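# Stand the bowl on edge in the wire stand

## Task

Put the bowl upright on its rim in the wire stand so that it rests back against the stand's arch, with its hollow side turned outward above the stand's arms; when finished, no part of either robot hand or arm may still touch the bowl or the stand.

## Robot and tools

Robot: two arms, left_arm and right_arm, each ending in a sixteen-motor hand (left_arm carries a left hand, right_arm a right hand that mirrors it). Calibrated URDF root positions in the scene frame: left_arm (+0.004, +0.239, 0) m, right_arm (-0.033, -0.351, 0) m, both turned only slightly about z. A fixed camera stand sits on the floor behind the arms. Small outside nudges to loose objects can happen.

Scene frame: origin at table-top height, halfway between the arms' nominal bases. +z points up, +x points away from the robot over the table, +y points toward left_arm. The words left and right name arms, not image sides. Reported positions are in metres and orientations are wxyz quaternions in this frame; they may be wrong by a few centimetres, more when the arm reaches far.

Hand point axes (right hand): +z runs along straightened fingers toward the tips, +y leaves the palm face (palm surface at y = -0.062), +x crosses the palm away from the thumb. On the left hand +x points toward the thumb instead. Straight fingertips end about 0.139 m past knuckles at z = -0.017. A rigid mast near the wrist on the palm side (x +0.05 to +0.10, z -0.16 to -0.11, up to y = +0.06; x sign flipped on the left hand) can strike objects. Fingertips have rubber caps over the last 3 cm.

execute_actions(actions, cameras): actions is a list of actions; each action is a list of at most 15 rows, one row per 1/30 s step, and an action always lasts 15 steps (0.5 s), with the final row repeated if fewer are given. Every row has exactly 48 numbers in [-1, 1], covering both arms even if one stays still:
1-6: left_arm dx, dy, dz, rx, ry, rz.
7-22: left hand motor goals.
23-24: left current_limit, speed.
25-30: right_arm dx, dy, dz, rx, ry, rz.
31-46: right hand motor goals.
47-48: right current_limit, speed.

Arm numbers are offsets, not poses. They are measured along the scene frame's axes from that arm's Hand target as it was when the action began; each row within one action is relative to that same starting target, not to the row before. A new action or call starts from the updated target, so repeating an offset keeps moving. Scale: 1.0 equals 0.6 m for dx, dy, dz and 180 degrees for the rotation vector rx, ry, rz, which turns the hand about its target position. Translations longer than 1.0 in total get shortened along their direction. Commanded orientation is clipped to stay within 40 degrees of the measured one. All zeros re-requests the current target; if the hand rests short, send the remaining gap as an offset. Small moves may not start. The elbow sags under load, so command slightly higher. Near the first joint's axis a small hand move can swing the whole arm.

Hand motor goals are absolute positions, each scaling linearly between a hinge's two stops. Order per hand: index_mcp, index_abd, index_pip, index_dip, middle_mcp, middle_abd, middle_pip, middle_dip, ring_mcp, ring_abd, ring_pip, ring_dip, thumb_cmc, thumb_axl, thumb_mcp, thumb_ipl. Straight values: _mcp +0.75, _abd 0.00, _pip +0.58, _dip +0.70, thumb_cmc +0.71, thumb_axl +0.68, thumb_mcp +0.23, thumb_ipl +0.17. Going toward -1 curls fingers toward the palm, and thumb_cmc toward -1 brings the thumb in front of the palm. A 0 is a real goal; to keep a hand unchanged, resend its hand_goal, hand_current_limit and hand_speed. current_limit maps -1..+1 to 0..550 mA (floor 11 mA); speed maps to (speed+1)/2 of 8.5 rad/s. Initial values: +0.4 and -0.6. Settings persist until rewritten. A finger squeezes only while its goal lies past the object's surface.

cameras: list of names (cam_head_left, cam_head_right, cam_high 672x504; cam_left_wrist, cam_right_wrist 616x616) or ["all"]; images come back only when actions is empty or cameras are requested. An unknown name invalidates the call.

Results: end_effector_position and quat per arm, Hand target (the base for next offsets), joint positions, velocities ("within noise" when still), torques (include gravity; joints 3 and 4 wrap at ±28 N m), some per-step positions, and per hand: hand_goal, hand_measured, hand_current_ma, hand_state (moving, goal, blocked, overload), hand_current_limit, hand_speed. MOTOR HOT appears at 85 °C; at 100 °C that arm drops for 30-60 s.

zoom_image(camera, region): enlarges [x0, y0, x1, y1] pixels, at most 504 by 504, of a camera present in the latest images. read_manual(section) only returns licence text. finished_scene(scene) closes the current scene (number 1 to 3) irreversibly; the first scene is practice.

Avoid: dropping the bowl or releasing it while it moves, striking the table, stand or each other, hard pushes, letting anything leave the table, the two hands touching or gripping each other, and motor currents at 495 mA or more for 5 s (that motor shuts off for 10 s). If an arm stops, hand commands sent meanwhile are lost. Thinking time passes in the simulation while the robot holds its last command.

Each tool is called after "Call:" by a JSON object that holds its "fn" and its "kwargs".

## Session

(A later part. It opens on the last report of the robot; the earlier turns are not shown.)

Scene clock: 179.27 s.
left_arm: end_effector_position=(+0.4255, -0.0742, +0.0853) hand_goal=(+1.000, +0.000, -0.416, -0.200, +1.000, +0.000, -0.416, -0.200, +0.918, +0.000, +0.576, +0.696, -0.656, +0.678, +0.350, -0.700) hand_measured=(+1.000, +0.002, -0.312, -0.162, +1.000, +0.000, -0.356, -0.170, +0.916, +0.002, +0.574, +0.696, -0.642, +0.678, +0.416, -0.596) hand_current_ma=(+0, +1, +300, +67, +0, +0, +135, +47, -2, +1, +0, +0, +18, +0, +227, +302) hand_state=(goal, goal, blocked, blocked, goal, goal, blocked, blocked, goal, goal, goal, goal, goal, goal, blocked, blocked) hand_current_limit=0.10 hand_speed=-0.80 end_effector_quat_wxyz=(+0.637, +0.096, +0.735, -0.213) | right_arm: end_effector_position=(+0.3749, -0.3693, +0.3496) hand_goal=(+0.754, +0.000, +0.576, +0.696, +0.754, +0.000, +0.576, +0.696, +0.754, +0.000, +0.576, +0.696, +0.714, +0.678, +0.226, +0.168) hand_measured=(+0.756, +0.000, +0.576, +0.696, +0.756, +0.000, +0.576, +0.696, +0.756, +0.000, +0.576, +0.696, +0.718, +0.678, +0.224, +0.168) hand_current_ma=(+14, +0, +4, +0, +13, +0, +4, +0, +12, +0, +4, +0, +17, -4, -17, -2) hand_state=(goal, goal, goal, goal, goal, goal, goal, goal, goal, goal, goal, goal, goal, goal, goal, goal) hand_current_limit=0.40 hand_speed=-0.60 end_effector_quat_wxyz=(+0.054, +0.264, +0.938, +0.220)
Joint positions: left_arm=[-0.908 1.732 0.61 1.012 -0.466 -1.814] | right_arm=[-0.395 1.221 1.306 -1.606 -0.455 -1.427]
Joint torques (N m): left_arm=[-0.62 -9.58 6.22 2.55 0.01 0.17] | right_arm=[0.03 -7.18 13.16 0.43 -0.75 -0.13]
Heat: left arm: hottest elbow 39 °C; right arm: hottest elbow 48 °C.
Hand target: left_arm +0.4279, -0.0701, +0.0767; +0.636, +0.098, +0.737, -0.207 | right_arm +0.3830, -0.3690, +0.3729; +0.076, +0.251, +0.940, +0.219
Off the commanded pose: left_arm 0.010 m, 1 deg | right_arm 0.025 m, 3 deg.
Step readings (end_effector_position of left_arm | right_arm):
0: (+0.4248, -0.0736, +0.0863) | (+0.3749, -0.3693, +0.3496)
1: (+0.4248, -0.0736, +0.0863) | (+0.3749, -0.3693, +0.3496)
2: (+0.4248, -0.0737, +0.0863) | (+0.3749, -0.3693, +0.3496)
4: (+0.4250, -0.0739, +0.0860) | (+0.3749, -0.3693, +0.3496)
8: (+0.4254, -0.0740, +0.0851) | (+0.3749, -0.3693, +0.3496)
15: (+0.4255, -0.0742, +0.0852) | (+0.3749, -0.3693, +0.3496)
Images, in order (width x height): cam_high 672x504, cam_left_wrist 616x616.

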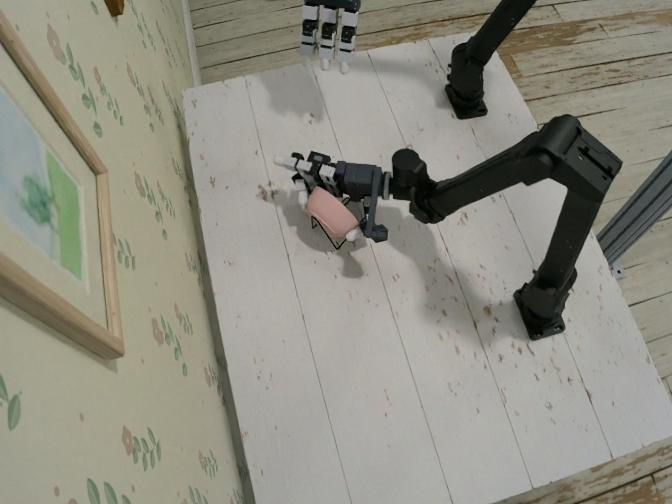

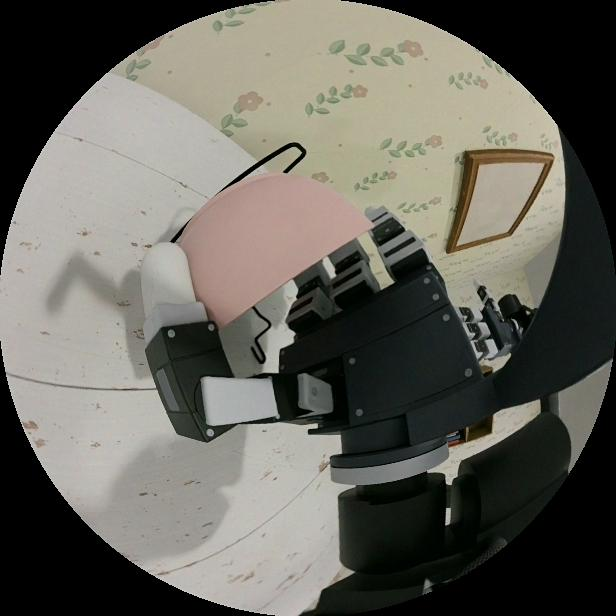

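Call:
{"fn": "execute_actions", "kwargs": {"actions": [[[0.015,0.0095,0.006,0,0,0,1,0,-0.416,-0.2,1,0,-0.416,-0.2,0.918,0,0.576,0.696,-0.657,0.678,0.35,-0.7,0.1,-0.8,0,0,0,0,0,0,0.754,0,0.576,0.696,0.754,0,0.576,0.696,0.754,0,0.576,0.696,0.714,0.678,0.226,0.168,0.4,-0.6]]], "cameras": ["cam_left_wrist","cam_high","cam_right_wrist"]}}

Call:
{"fn": "zoom_image", "kwargs": {"camera": "cam_left_wrist", "region": [100, 120, 300, 380]}}

Call:
{"fn": "zoom_image", "kwargs": {"camera": "cam_high", "region": [290, 140, 390, 260]}}

Call:
{"fn": "zoom_image", "kwargs": {"camera": "cam_right_wrist", "region": [260, 60, 380, 160]}}

Scene clock: 183.70 s.
left_arm: end_effector_position=(+0.4335, -0.0681, +0.0849) hand_goal=(+1.000, +0.000, -0.416, -0.200, +1.000, +0.000, -0.416, -0.200, +0.918, +0.000, +0.576, +0.696, -0.656, +0.678, +0.350, -0.700) hand_measured=(+1.000, +0.002, -0.312, -0.164, +1.000, +0.000, -0.356, -0.172, +0.916, +0.002, +0.574, +0.696, -0.642, +0.678, +0.418, -0.596) hand_current_ma=(+0, +1, +300, +63, +0, +0, +132, +44, -2, +1, +0, +0, +17, +0, +228, +302) hand_state=(goal, goal, blocked, blocked, goal, goal, blocked, blocked, goal, goal, goal, goal, goal, goal, blocked, blocked) hand_current_limit=0.10 hand_speed=-0.80 end_effector_quat_wxyz=(+0.636, +0.096, +0.735, -0.214) | right_arm: end_effector_position=(+0.3749, -0.3693, +0.3496) hand_goal=(+0.754, +0.000, +0.576, +0.696, +0.754, +0.000, +0.576, +0.696, +0.754, +0.000, +0.576, +0.696, +0.714, +0.678, +0.226, +0.168) hand_measured=(+0.756, +0.000, +0.576, +0.696, +0.756, +0.000, +0.576, +0.696, +0.756, +0.000, +0.576, +0.696, +0.718, +0.678, +0.224, +0.168) hand_current_ma=(+14, +0, +4, +0, +13, +0, +4, +0, +12, +0, +4, +0, +17, -4, -17, -2) hand_state=(goal, goal, goal, goal, goal, goal, goal, goal, goal, goal, goal, goal, goal, goal, goal, goal) hand_current_limit=0.40 hand_speed=-0.60 end_effector_quat_wxyz=(+0.054, +0.264, +0.938, +0.220)
Joint positions: left_arm=[-0.882 1.732 0.61 1.012 -0.438 -1.813] | right_arm=[-0.395 1.221 1.306 -1.606 -0.455 -1.427]
Joint torques (N m): left_arm=[0.26 -10.05 6.54 2.35 0.03 0.17] | right_arm=[-0.56 -7.41 13.12 0.34 -0.79 -0.14]
Heat: left arm: hottest elbow 38 °C; right arm: hottest elbow 48 °C.
Hand target: left_arm +0.4368, -0.0644, +0.0803; +0.636, +0.098, +0.737, -0.207 | right_arm +0.3830, -0.3690, +0.3729; +0.076, +0.251, +0.940, +0.219
Off the commanded pose: left_arm 0.007 m, 1 deg | right_arm 0.025 m, 3 deg.
Step readings (end_effector_position of left_arm | right_arm):
0: (+0.4255, -0.0742, +0.0853) | (+0.3749, -0.3693, +0.3496)
1: (+0.4255, -0.0743, +0.0853) | (+0.3749, -0.3693, +0.3496)
2: (+0.4260, -0.0743, +0.0853) | (+0.3749, -0.3693, +0.3496)
4: (+0.4280, -0.0734, +0.0851) | (+0.3749, -0.3693, +0.3496)
8: (+0.4315, -0.0703, +0.0850) | (+0.3749, -0.3693, +0.3496)
15: (+0.4335, -0.0681, +0.0849) | (+0.3749, -0.3693, +0.3496)
Images, in order (width x height): cam_high 672x504, cam_left_wrist 616x616, cam_right_wrist 616x616.

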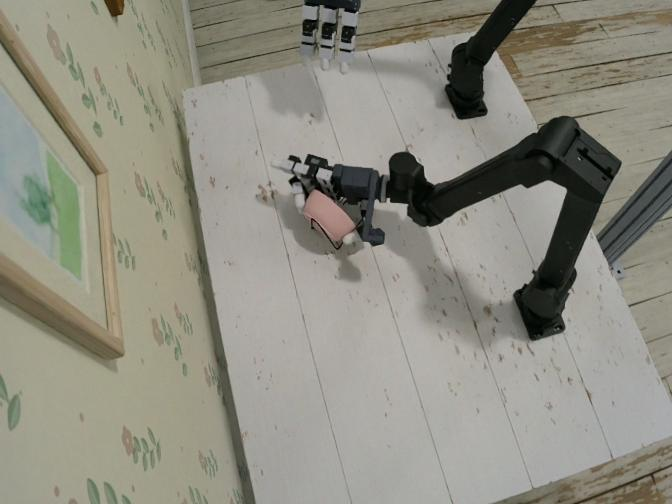

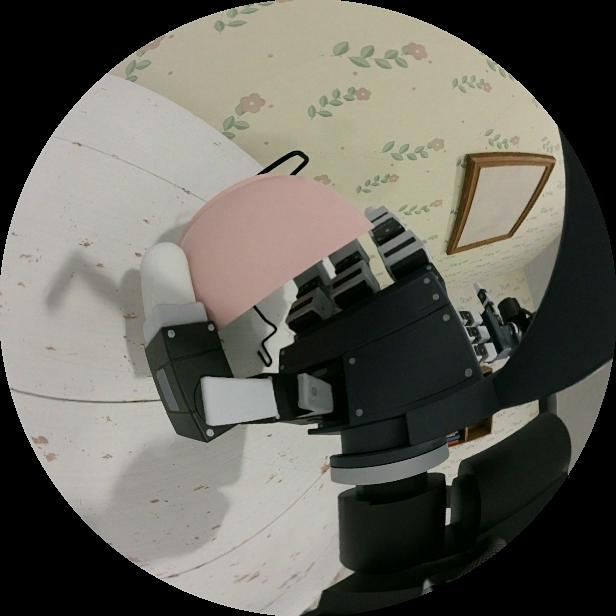

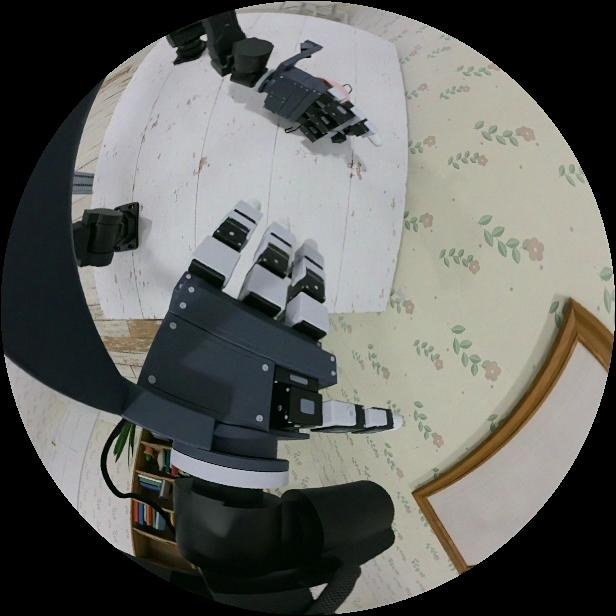

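Scaled by 1.938 from the camera's 616x616 image, which has a finer 880x880 frame.

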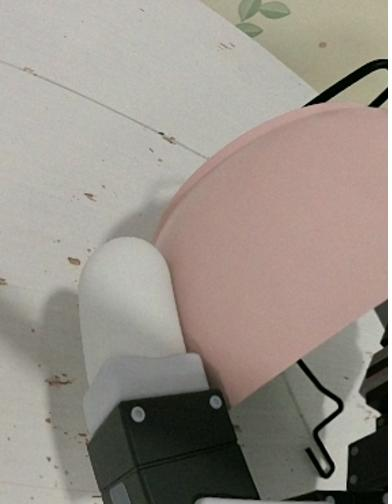

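Scaled by 4.200.

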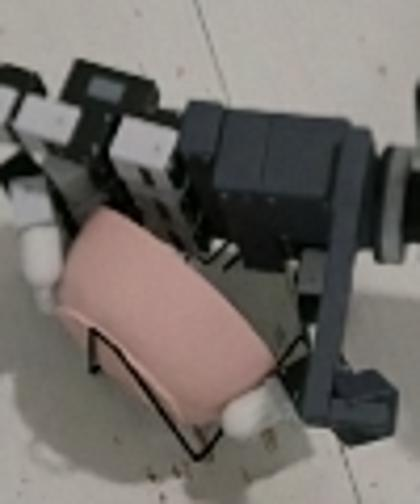

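Scaled by 4.200 from the camera's 616x616 image, which has a finer 880x880 frame.

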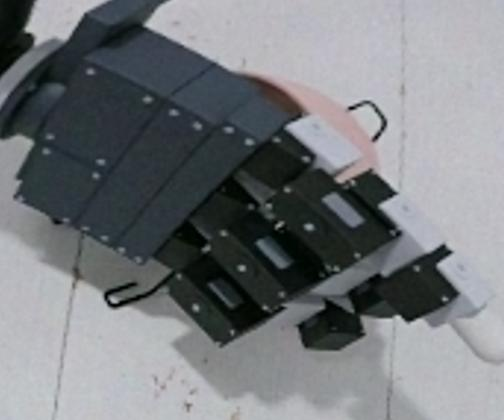

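Call:
{"fn": "execute_actions", "kwargs": {"actions": [[[0,0,0.003,0,0,0,1,0,-0.28,-0.14,1,0,-0.3,-0.14,0.918,0,0.576,0.696,-0.657,0.678,0.42,-0.56,0.1,-0.9,0,0,0,0,0,0,0.754,0,0.576,0.696,0.754,0,0.576,0.696,0.754,0,0.576,0.696,0.714,0.678,0.226,0.168,0.4,-0.6]],[[0,0,0,0,0,0,1,0,-0.2,-0.08,1,0,-0.2,-0.08,0.918,0,0.576,0.696,-0.657,0.678,0.44,-0.5,0.1,-0.9,0,0,0,0,0,0,0.754,0,0.576,0.696,0.754,0,0.576,0.696,0.754,0,0.576,0.696,0.714,0.678,0.226,0.168,0.4,-0.6]]], "cameras": ["cam_left_wrist","cam_high","cam_right_wrist"]}}

Call:
{"fn": "zoom_image", "kwargs": {"camera": "cam_high", "region": [290, 140, 390, 260]}}

Scene clock: 188.60 s.
left_arm: end_effector_position=(+0.4336, -0.0681, +0.0851) hand_goal=(+1.000, +0.000, -0.200, -0.080, +1.000, +0.000, -0.200, -0.080, +0.918, +0.000, +0.576, +0.696, -0.656, +0.678, +0.440, -0.500) hand_measured=(+1.000, +0.002, -0.204, -0.082, +1.000, +0.000, -0.204, -0.082, +0.916, +0.002, +0.574, +0.696, -0.642, +0.678, +0.438, -0.502) hand_current_ma=(+0, +1, -2, -1, +0, +0, -2, -2, -2, +1, +0, +0, +17, +0, -1, -2) hand_state=(goal, goal, goal, goal, goal, goal, goal, goal, goal, goal, goal, goal, goal, goal, goal, goal) hand_current_limit=0.10 hand_speed=-0.90 end_effector_quat_wxyz=(+0.636, +0.097, +0.735, -0.213) | right_arm: end_effector_position=(+0.3749, -0.3693, +0.3496) hand_goal=(+0.754, +0.000, +0.576, +0.696, +0.754, +0.000, +0.576, +0.696, +0.754, +0.000, +0.576, +0.696, +0.714, +0.678, +0.226, +0.168) hand_measured=(+0.756, +0.000, +0.576, +0.696, +0.756, +0.000, +0.576, +0.696, +0.756, +0.000, +0.576, +0.696, +0.718, +0.678, +0.224, +0.168) hand_current_ma=(+14, +0, +4, +0, +13, +0, +4, +0, +12, +0, +4, +0, +17, -4, -17, -2) hand_state=(goal, goal, goal, goal, goal, goal, goal, goal, goal, goal, goal, goal, goal, goal, goal, goal) hand_current_limit=0.40 hand_speed=-0.60 end_effector_quat_wxyz=(+0.054, +0.264, +0.938, +0.220)
Joint positions: left_arm=[-0.882 1.732 0.61 1.012 -0.438 -1.809] | right_arm=[-0.395 1.221 1.306 -1.606 -0.455 -1.427]
Joint torques (N m): left_arm=[0.32 -10.64 6.67 2.1 0.04 0.2] | right_arm=[0.15 -7.36 13.37 0.34 -0.77 -0.17]
Heat: left arm: hottest elbow 38 °C; right arm: hottest elbow 48 °C.
Hand target: left_arm +0.4368, -0.0645, +0.0821; +0.636, +0.098, +0.737, -0.207 | right_arm +0.3830, -0.3690, +0.3729; +0.076, +0.251, +0.940, +0.219
Off the commanded pose: left_arm 0.006 m, 1 deg | right_arm 0.025 m, 3 deg.
Step readings (end_effector_position of left_arm | right_arm):
0: (+0.4335, -0.0681, +0.0849) | (+0.3749, -0.3693, +0.3496)
1: (+0.4335, -0.0681, +0.0849) | (+0.3749, -0.3693, +0.3496)
2: (+0.4335, -0.0681, +0.0849) | (+0.3749, -0.3693, +0.3496)
4: (+0.4335, -0.0681, +0.0849) | (+0.3749, -0.3693, +0.3496)
8: (+0.4335, -0.0682, +0.0849) | (+0.3749, -0.3693, +0.3496)
15: (+0.4335, -0.0682, +0.0850) | (+0.3749, -0.3693, +0.3496)
16: (+0.4335, -0.0682, +0.0851) | (+0.3749, -0.3693, +0.3496)
17: (+0.4335, -0.0682, +0.0851) | (+0.3749, -0.3693, +0.3496)
19: (+0.4335, -0.0681, +0.0851) | (+0.3749, -0.3693, +0.3496)
23: (+0.4336, -0.0681, +0.0851) | (+0.3749, -0.3693, +0.3496)
30: (+0.4336, -0.0681, +0.0851) | (+0.3749, -0.3693, +0.3496)
Images, in order (width x height): cam_high 672x504, cam_left_wrist 616x616, cam_right_wrist 616x616.

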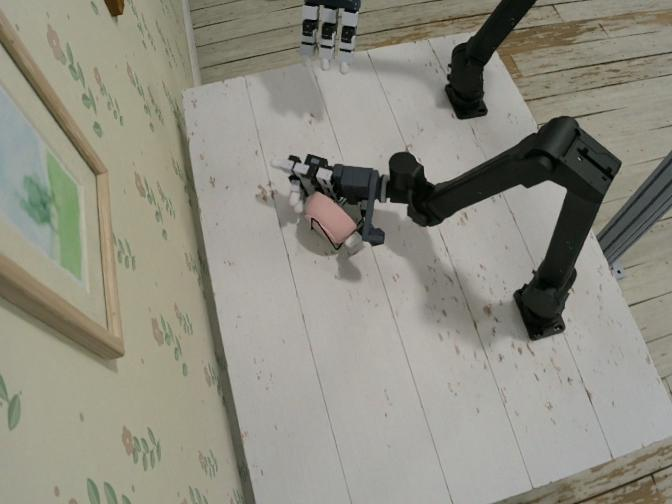

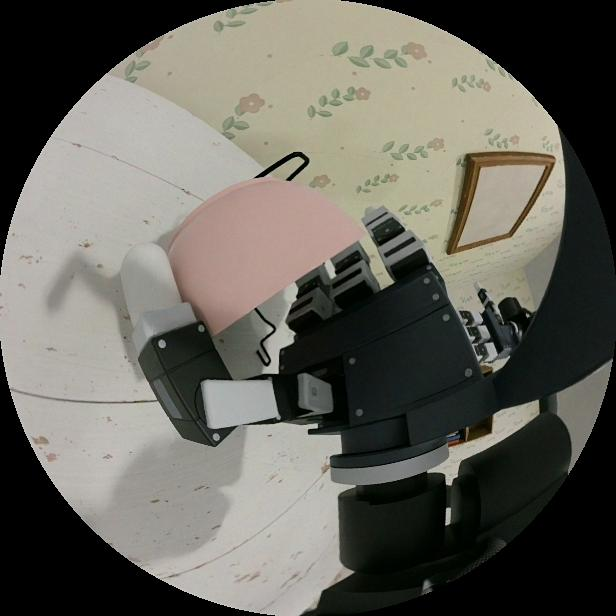

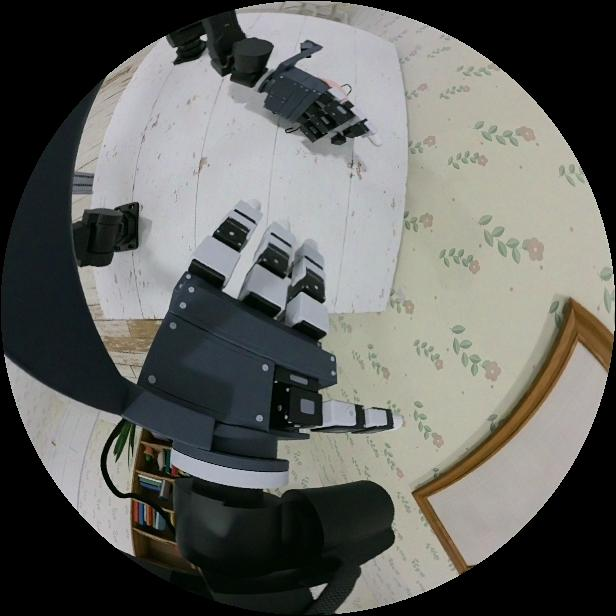

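Scaled by 4.200.

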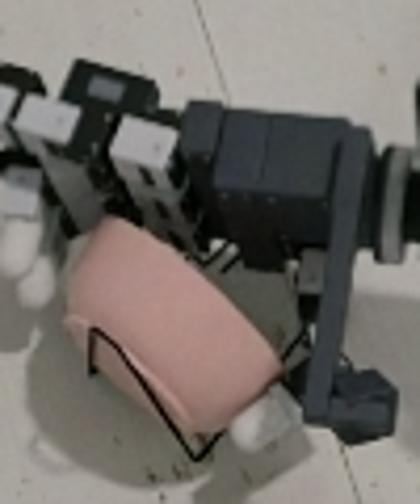

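Call:
{"fn": "execute_actions", "kwargs": {"actions": [[[0,0,0,0,0,0,1,0,0,0.05,1,0,0,0.05,0.918,0,0.576,0.696,-0.657,0.678,0.55,-0.45,0.1,-0.85,0,0,0,0,0,0,0.754,0,0.576,0.696,0.754,0,0.576,0.696,0.754,0,0.576,0.696,0.714,0.678,0.226,0.168,0.4,-0.6]],[[0,0,0,0,0,0,1,0,0.2,0.2,1,0,0.2,0.2,0.918,0,0.576,0.696,-0.657,0.678,0.65,-0.4,0.1,-0.8,0,0,0,0,0,0,0.754,0,0.576,0.696,0.754,0,0.576,0.696,0.754,0,0.576,0.696,0.714,0.678,0.226,0.168,0.4,-0.6]],[[-0.038,-0.022,0.008,0,0,0,1,0,0.2,0.2,1,0,0.2,0.2,0.918,0,0.576,0.696,-0.657,0.678,0.65,-0.4,0.1,-0.8,0,0,0,0,0,0,0.754,0,0.576,0.696,0.754,0,0.576,0.696,0.754,0,0.576,0.696,0.714,0.678,0.226,0.168,0.4,-0.6]]], "cameras": ["cam_left_wrist","cam_high","cam_right_wrist"]}}

Call:
{"fn": "zoom_image", "kwargs": {"camera": "cam_high", "region": [290, 140, 390, 260]}}

Scene clock: 193.70 s.
left_arm: end_effector_position=(+0.4178, -0.0781, +0.0862) hand_goal=(+1.000, +0.000, +0.200, +0.200, +1.000, +0.000, +0.200, +0.200, +0.918, +0.000, +0.576, +0.696, -0.656, +0.678, +0.650, -0.400) hand_measured=(+1.000, +0.002, +0.196, +0.198, +1.000, +0.002, +0.196, +0.196, +0.916, +0.002, +0.574, +0.696, -0.642, +0.678, +0.648, -0.402) hand_current_ma=(+0, +1, -2, -1, +0, +0, -2, -2, -2, +1, +0, +0, +17, +0, -2, -2) hand_state=(goal, goal, goal, goal, goal, goal, goal, goal, goal, goal, goal, goal, goal, goal, goal, goal) hand_current_limit=0.10 hand_speed=-0.80 end_effector_quat_wxyz=(+0.639, +0.095, +0.734, -0.208) | right_arm: end_effector_position=(+0.3749, -0.3693, +0.3496) hand_goal=(+0.754, +0.000, +0.576, +0.696, +0.754, +0.000, +0.576, +0.696, +0.754, +0.000, +0.576, +0.696, +0.714, +0.678, +0.226, +0.168) hand_measured=(+0.756, +0.000, +0.576, +0.696, +0.756, +0.000, +0.576, +0.696, +0.756, +0.000, +0.576, +0.696, +0.718, +0.678, +0.224, +0.168) hand_current_ma=(+14, +0, +4, +0, +13, +0, +4, +0, +12, +0, +4, +0, +17, -4, -17, -2) hand_state=(goal, goal, goal, goal, goal, goal, goal, goal, goal, goal, goal, goal, goal, goal, goal, goal) hand_current_limit=0.40 hand_speed=-0.60 end_effector_quat_wxyz=(+0.054, +0.264, +0.938, +0.220)
Joint positions: left_arm=[-0.934 1.732 0.61 1.012 -0.501 -1.809] | right_arm=[-0.395 1.221 1.306 -1.606 -0.455 -1.427]
Joint torques (N m): left_arm=[-1.44 -12.63 5.97 1.14 -0.12 0.04] | right_arm=[0.21 -7.18 13.18 0.58 -0.79 -0.15]
Heat: left arm: hottest elbow 38 °C; right arm: hottest elbow 48 °C.
Hand target: left_arm +0.4140, -0.0777, +0.0869; +0.636, +0.098, +0.737, -0.207 | right_arm +0.3830, -0.3690, +0.3729; +0.076, +0.251, +0.940, +0.219
Off the commanded pose: left_arm 0.004 m, 0 deg | right_arm 0.025 m, 3 deg.
Step readings (end_effector_position of left_arm | right_arm):
0: (+0.4336, -0.0681, +0.0851) | (+0.3749, -0.3693, +0.3496)
1: (+0.4336, -0.0681, +0.0851) | (+0.3749, -0.3693, +0.3496)
2: (+0.4336, -0.0681, +0.0851) | (+0.3749, -0.3693, +0.3496)
4: (+0.4336, -0.0681, +0.0851) | (+0.3749, -0.3693, +0.3496)
8: (+0.4336, -0.0681, +0.0851) | (+0.3749, -0.3693, +0.3496)
15: (+0.4336, -0.0681, +0.0851) | (+0.3749, -0.3693, +0.3496)
16: (+0.4336, -0.0681, +0.0851) | (+0.3749, -0.3693, +0.3496)
17: (+0.4336, -0.0681, +0.0851) | (+0.3749, -0.3693, +0.3496)
19: (+0.4336, -0.0681, +0.0851) | (+0.3749, -0.3693, +0.3496)
23: (+0.4336, -0.0681, +0.0851) | (+0.3749, -0.3693, +0.3496)
30: (+0.4336, -0.0681, +0.0851) | (+0.3749, -0.3693, +0.3496)
31: (+0.4336, -0.0680, +0.0852) | (+0.3749, -0.3693, +0.3496)
32: (+0.4335, -0.0663, +0.0853) | (+0.3749, -0.3693, +0.3496)
34: (+0.4315, -0.0643, +0.0857) | (+0.3749, -0.3693, +0.3496)
38: (+0.4238, -0.0714, +0.0861) | (+0.3749, -0.3693, +0.3496)
45: (+0.4178, -0.0783, +0.0862) | (+0.3749, -0.3693, +0.3496)
Images, in order (width x height): cam_high 672x504, cam_left_wrist 616x616, cam_right_wrist 616x616.

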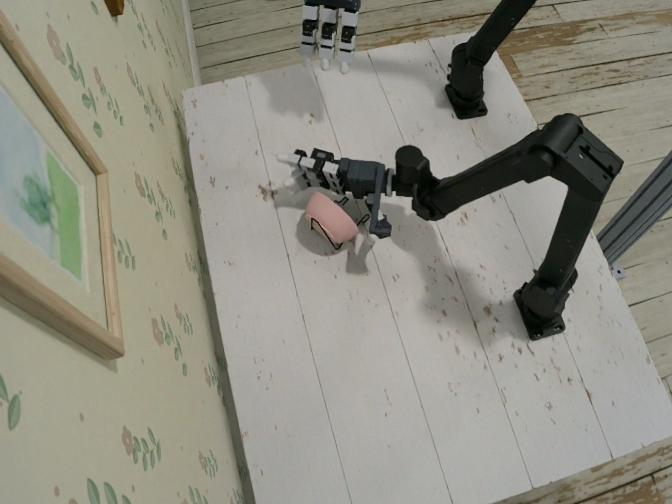

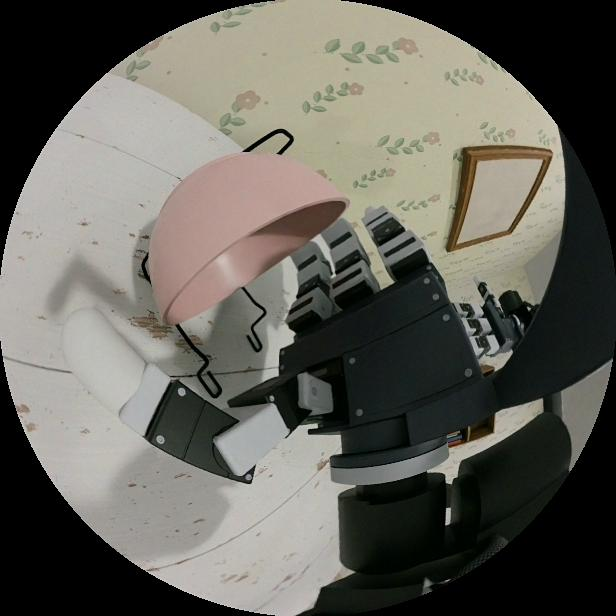

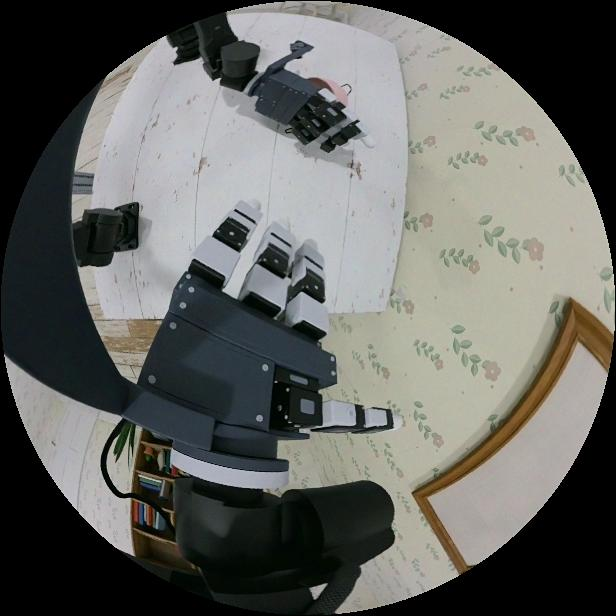

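Scaled by 4.200.

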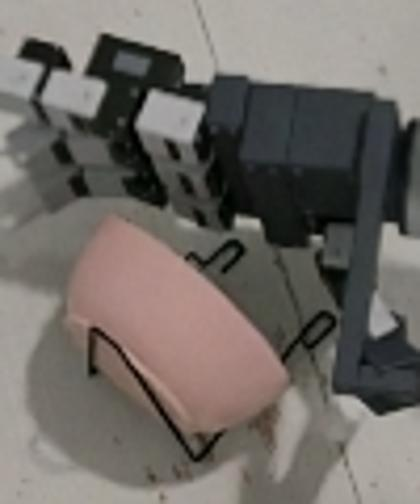

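Call:
{"fn": "execute_actions", "kwargs": {"actions": [[[-0.055,-0.035,0.015,0,0,0,1,0,0.2,0.2,1,0,0.2,0.2,0.918,0,0.576,0.696,-0.657,0.678,0.65,-0.4,0.1,-0.8,0,0,0,0,0,0,0.754,0,0.576,0.696,0.754,0,0.576,0.696,0.754,0,0.576,0.696,0.714,0.678,0.226,0.168,0.4,-0.6]],[[-0.06,-0.02,0.04,0,0,0,1,0,0.2,0.2,1,0,0.2,0.2,0.918,0,0.576,0.696,-0.657,0.678,0.65,-0.4,0.1,-0.8,0,0,0,0,0,0,0.754,0,0.576,0.696,0.754,0,0.576,0.696,0.754,0,0.576,0.696,0.714,0.678,0.226,0.168,0.4,-0.6]]], "cameras": ["cam_left_wrist","cam_high","cam_right_wrist"]}}

Call:
{"fn": "zoom_image", "kwargs": {"camera": "cam_high", "region": [290, 140, 390, 260]}}

Scene clock: 197.00 s.
left_arm: end_effector_position=(+0.3467, -0.1097, +0.1212) hand_goal=(+1.000, +0.000, +0.200, +0.200, +1.000, +0.000, +0.200, +0.200, +0.918, +0.000, +0.576, +0.696, -0.656, +0.678, +0.650, -0.400) hand_measured=(+0.998, +0.002, +0.198, +0.198, +0.998, +0.002, +0.198, +0.198, +0.916, +0.002, +0.574, +0.696, -0.642, +0.678, +0.648, -0.402) hand_current_ma=(-1, +1, -1, -1, -1, +0, -2, -2, -1, +1, +0, +0, +17, +0, -1, -2) hand_state=(goal, goal, goal, goal, goal, goal, goal, goal, goal, goal, goal, goal, goal, goal, goal, goal) hand_current_limit=0.10 hand_speed=-0.80 end_effector_quat_wxyz=(+0.639, +0.097, +0.734, -0.207) | right_arm: end_effector_position=(+0.3749, -0.3693, +0.3496) hand_goal=(+0.754, +0.000, +0.576, +0.696, +0.754, +0.000, +0.576, +0.696, +0.754, +0.000, +0.576, +0.696, +0.714, +0.678, +0.226, +0.168) hand_measured=(+0.756, +0.000, +0.576, +0.696, +0.756, +0.000, +0.576, +0.696, +0.756, +0.000, +0.576, +0.696, +0.718, +0.678, +0.224, +0.168) hand_current_ma=(+14, +0, +4, +0, +13, +0, +4, +0, +12, +0, +4, +0, +17, -4, -17, -2) hand_state=(goal, goal, goal, goal, goal, goal, goal, goal, goal, goal, goal, goal, goal, goal, goal, goal) hand_current_limit=0.40 hand_speed=-0.60 end_effector_quat_wxyz=(+0.054, +0.264, +0.938, +0.220)
Joint positions: left_arm=[-1.135 1.602 0.6 0.875 -0.699 -1.834] | right_arm=[-0.395 1.221 1.306 -1.606 -0.455 -1.427]
Joint torques (N m): left_arm=[-1.14 -10.05 7.39 1.11 -0.15 0.02] | right_arm=[-0.44 -7.65 13.39 0.49 -0.77 -0.15]
Heat: left arm: hottest elbow 38 °C; right arm: hottest elbow 48 °C.
Hand target: left_arm +0.3451, -0.1105, +0.1198; +0.636, +0.098, +0.737, -0.207 | right_arm +0.3830, -0.3690, +0.3729; +0.076, +0.251, +0.940, +0.219
Off the commanded pose: left_arm 0.002 m, 0 deg | right_arm 0.025 m, 3 deg.
Step readings (end_effector_position of left_arm | right_arm):
0: (+0.4178, -0.0781, +0.0862) | (+0.3749, -0.3693, +0.3496)
1: (+0.4178, -0.0776, +0.0861) | (+0.3749, -0.3693, +0.3496)
2: (+0.4163, -0.0760, +0.0864) | (+0.3749, -0.3693, +0.3496)
4: (+0.4102, -0.0750, +0.0874) | (+0.3749, -0.3693, +0.3496)
8: (+0.3921, -0.0905, +0.0925) | (+0.3749, -0.3693, +0.3496)
15: (+0.3823, -0.0992, +0.0954) | (+0.3749, -0.3693, +0.3496)
16: (+0.3823, -0.0986, +0.0952) | (+0.3749, -0.3693, +0.3496)
17: (+0.3807, -0.0968, +0.0954) | (+0.3749, -0.3693, +0.3496)
19: (+0.3752, -0.0931, +0.0979) | (+0.3749, -0.3693, +0.3496)
23: (+0.3572, -0.1036, +0.1128) | (+0.3749, -0.3693, +0.3496)
30: (+0.3469, -0.1104, +0.1223) | (+0.3749, -0.3693, +0.3496)
Images, in order (width x height): cam_high 672x504, cam_left_wrist 616x616, cam_right_wrist 616x616.

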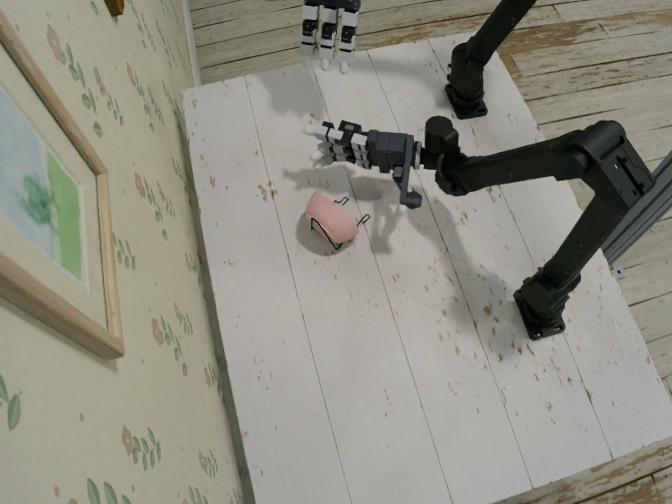

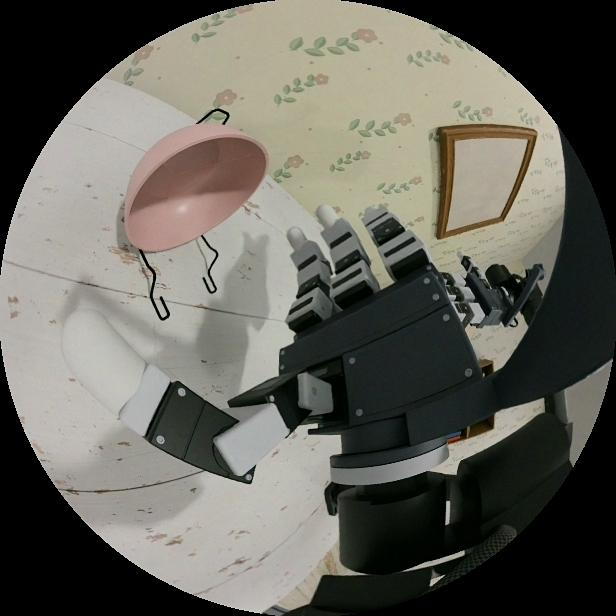

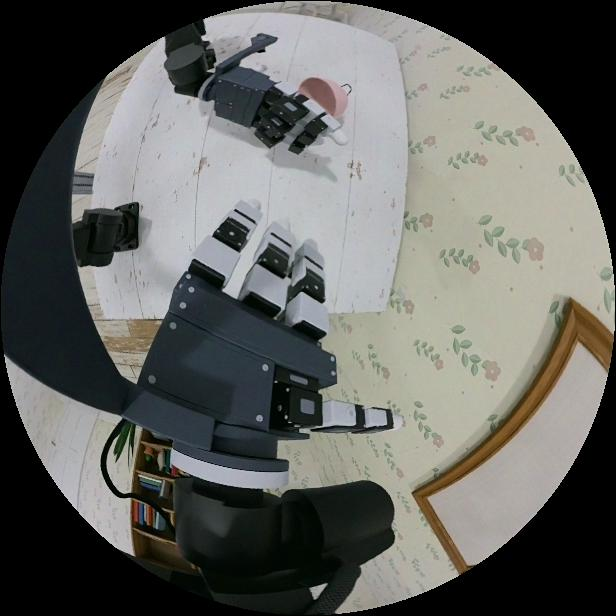

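Scaled by 4.200.

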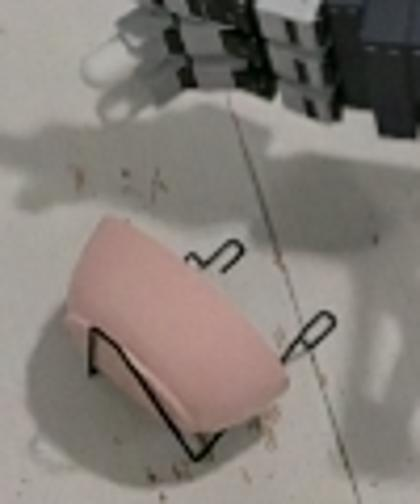

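Call:
{"fn": "finished_scene", "kwargs": {"scene": 2}}

The scene is finished: the task was done.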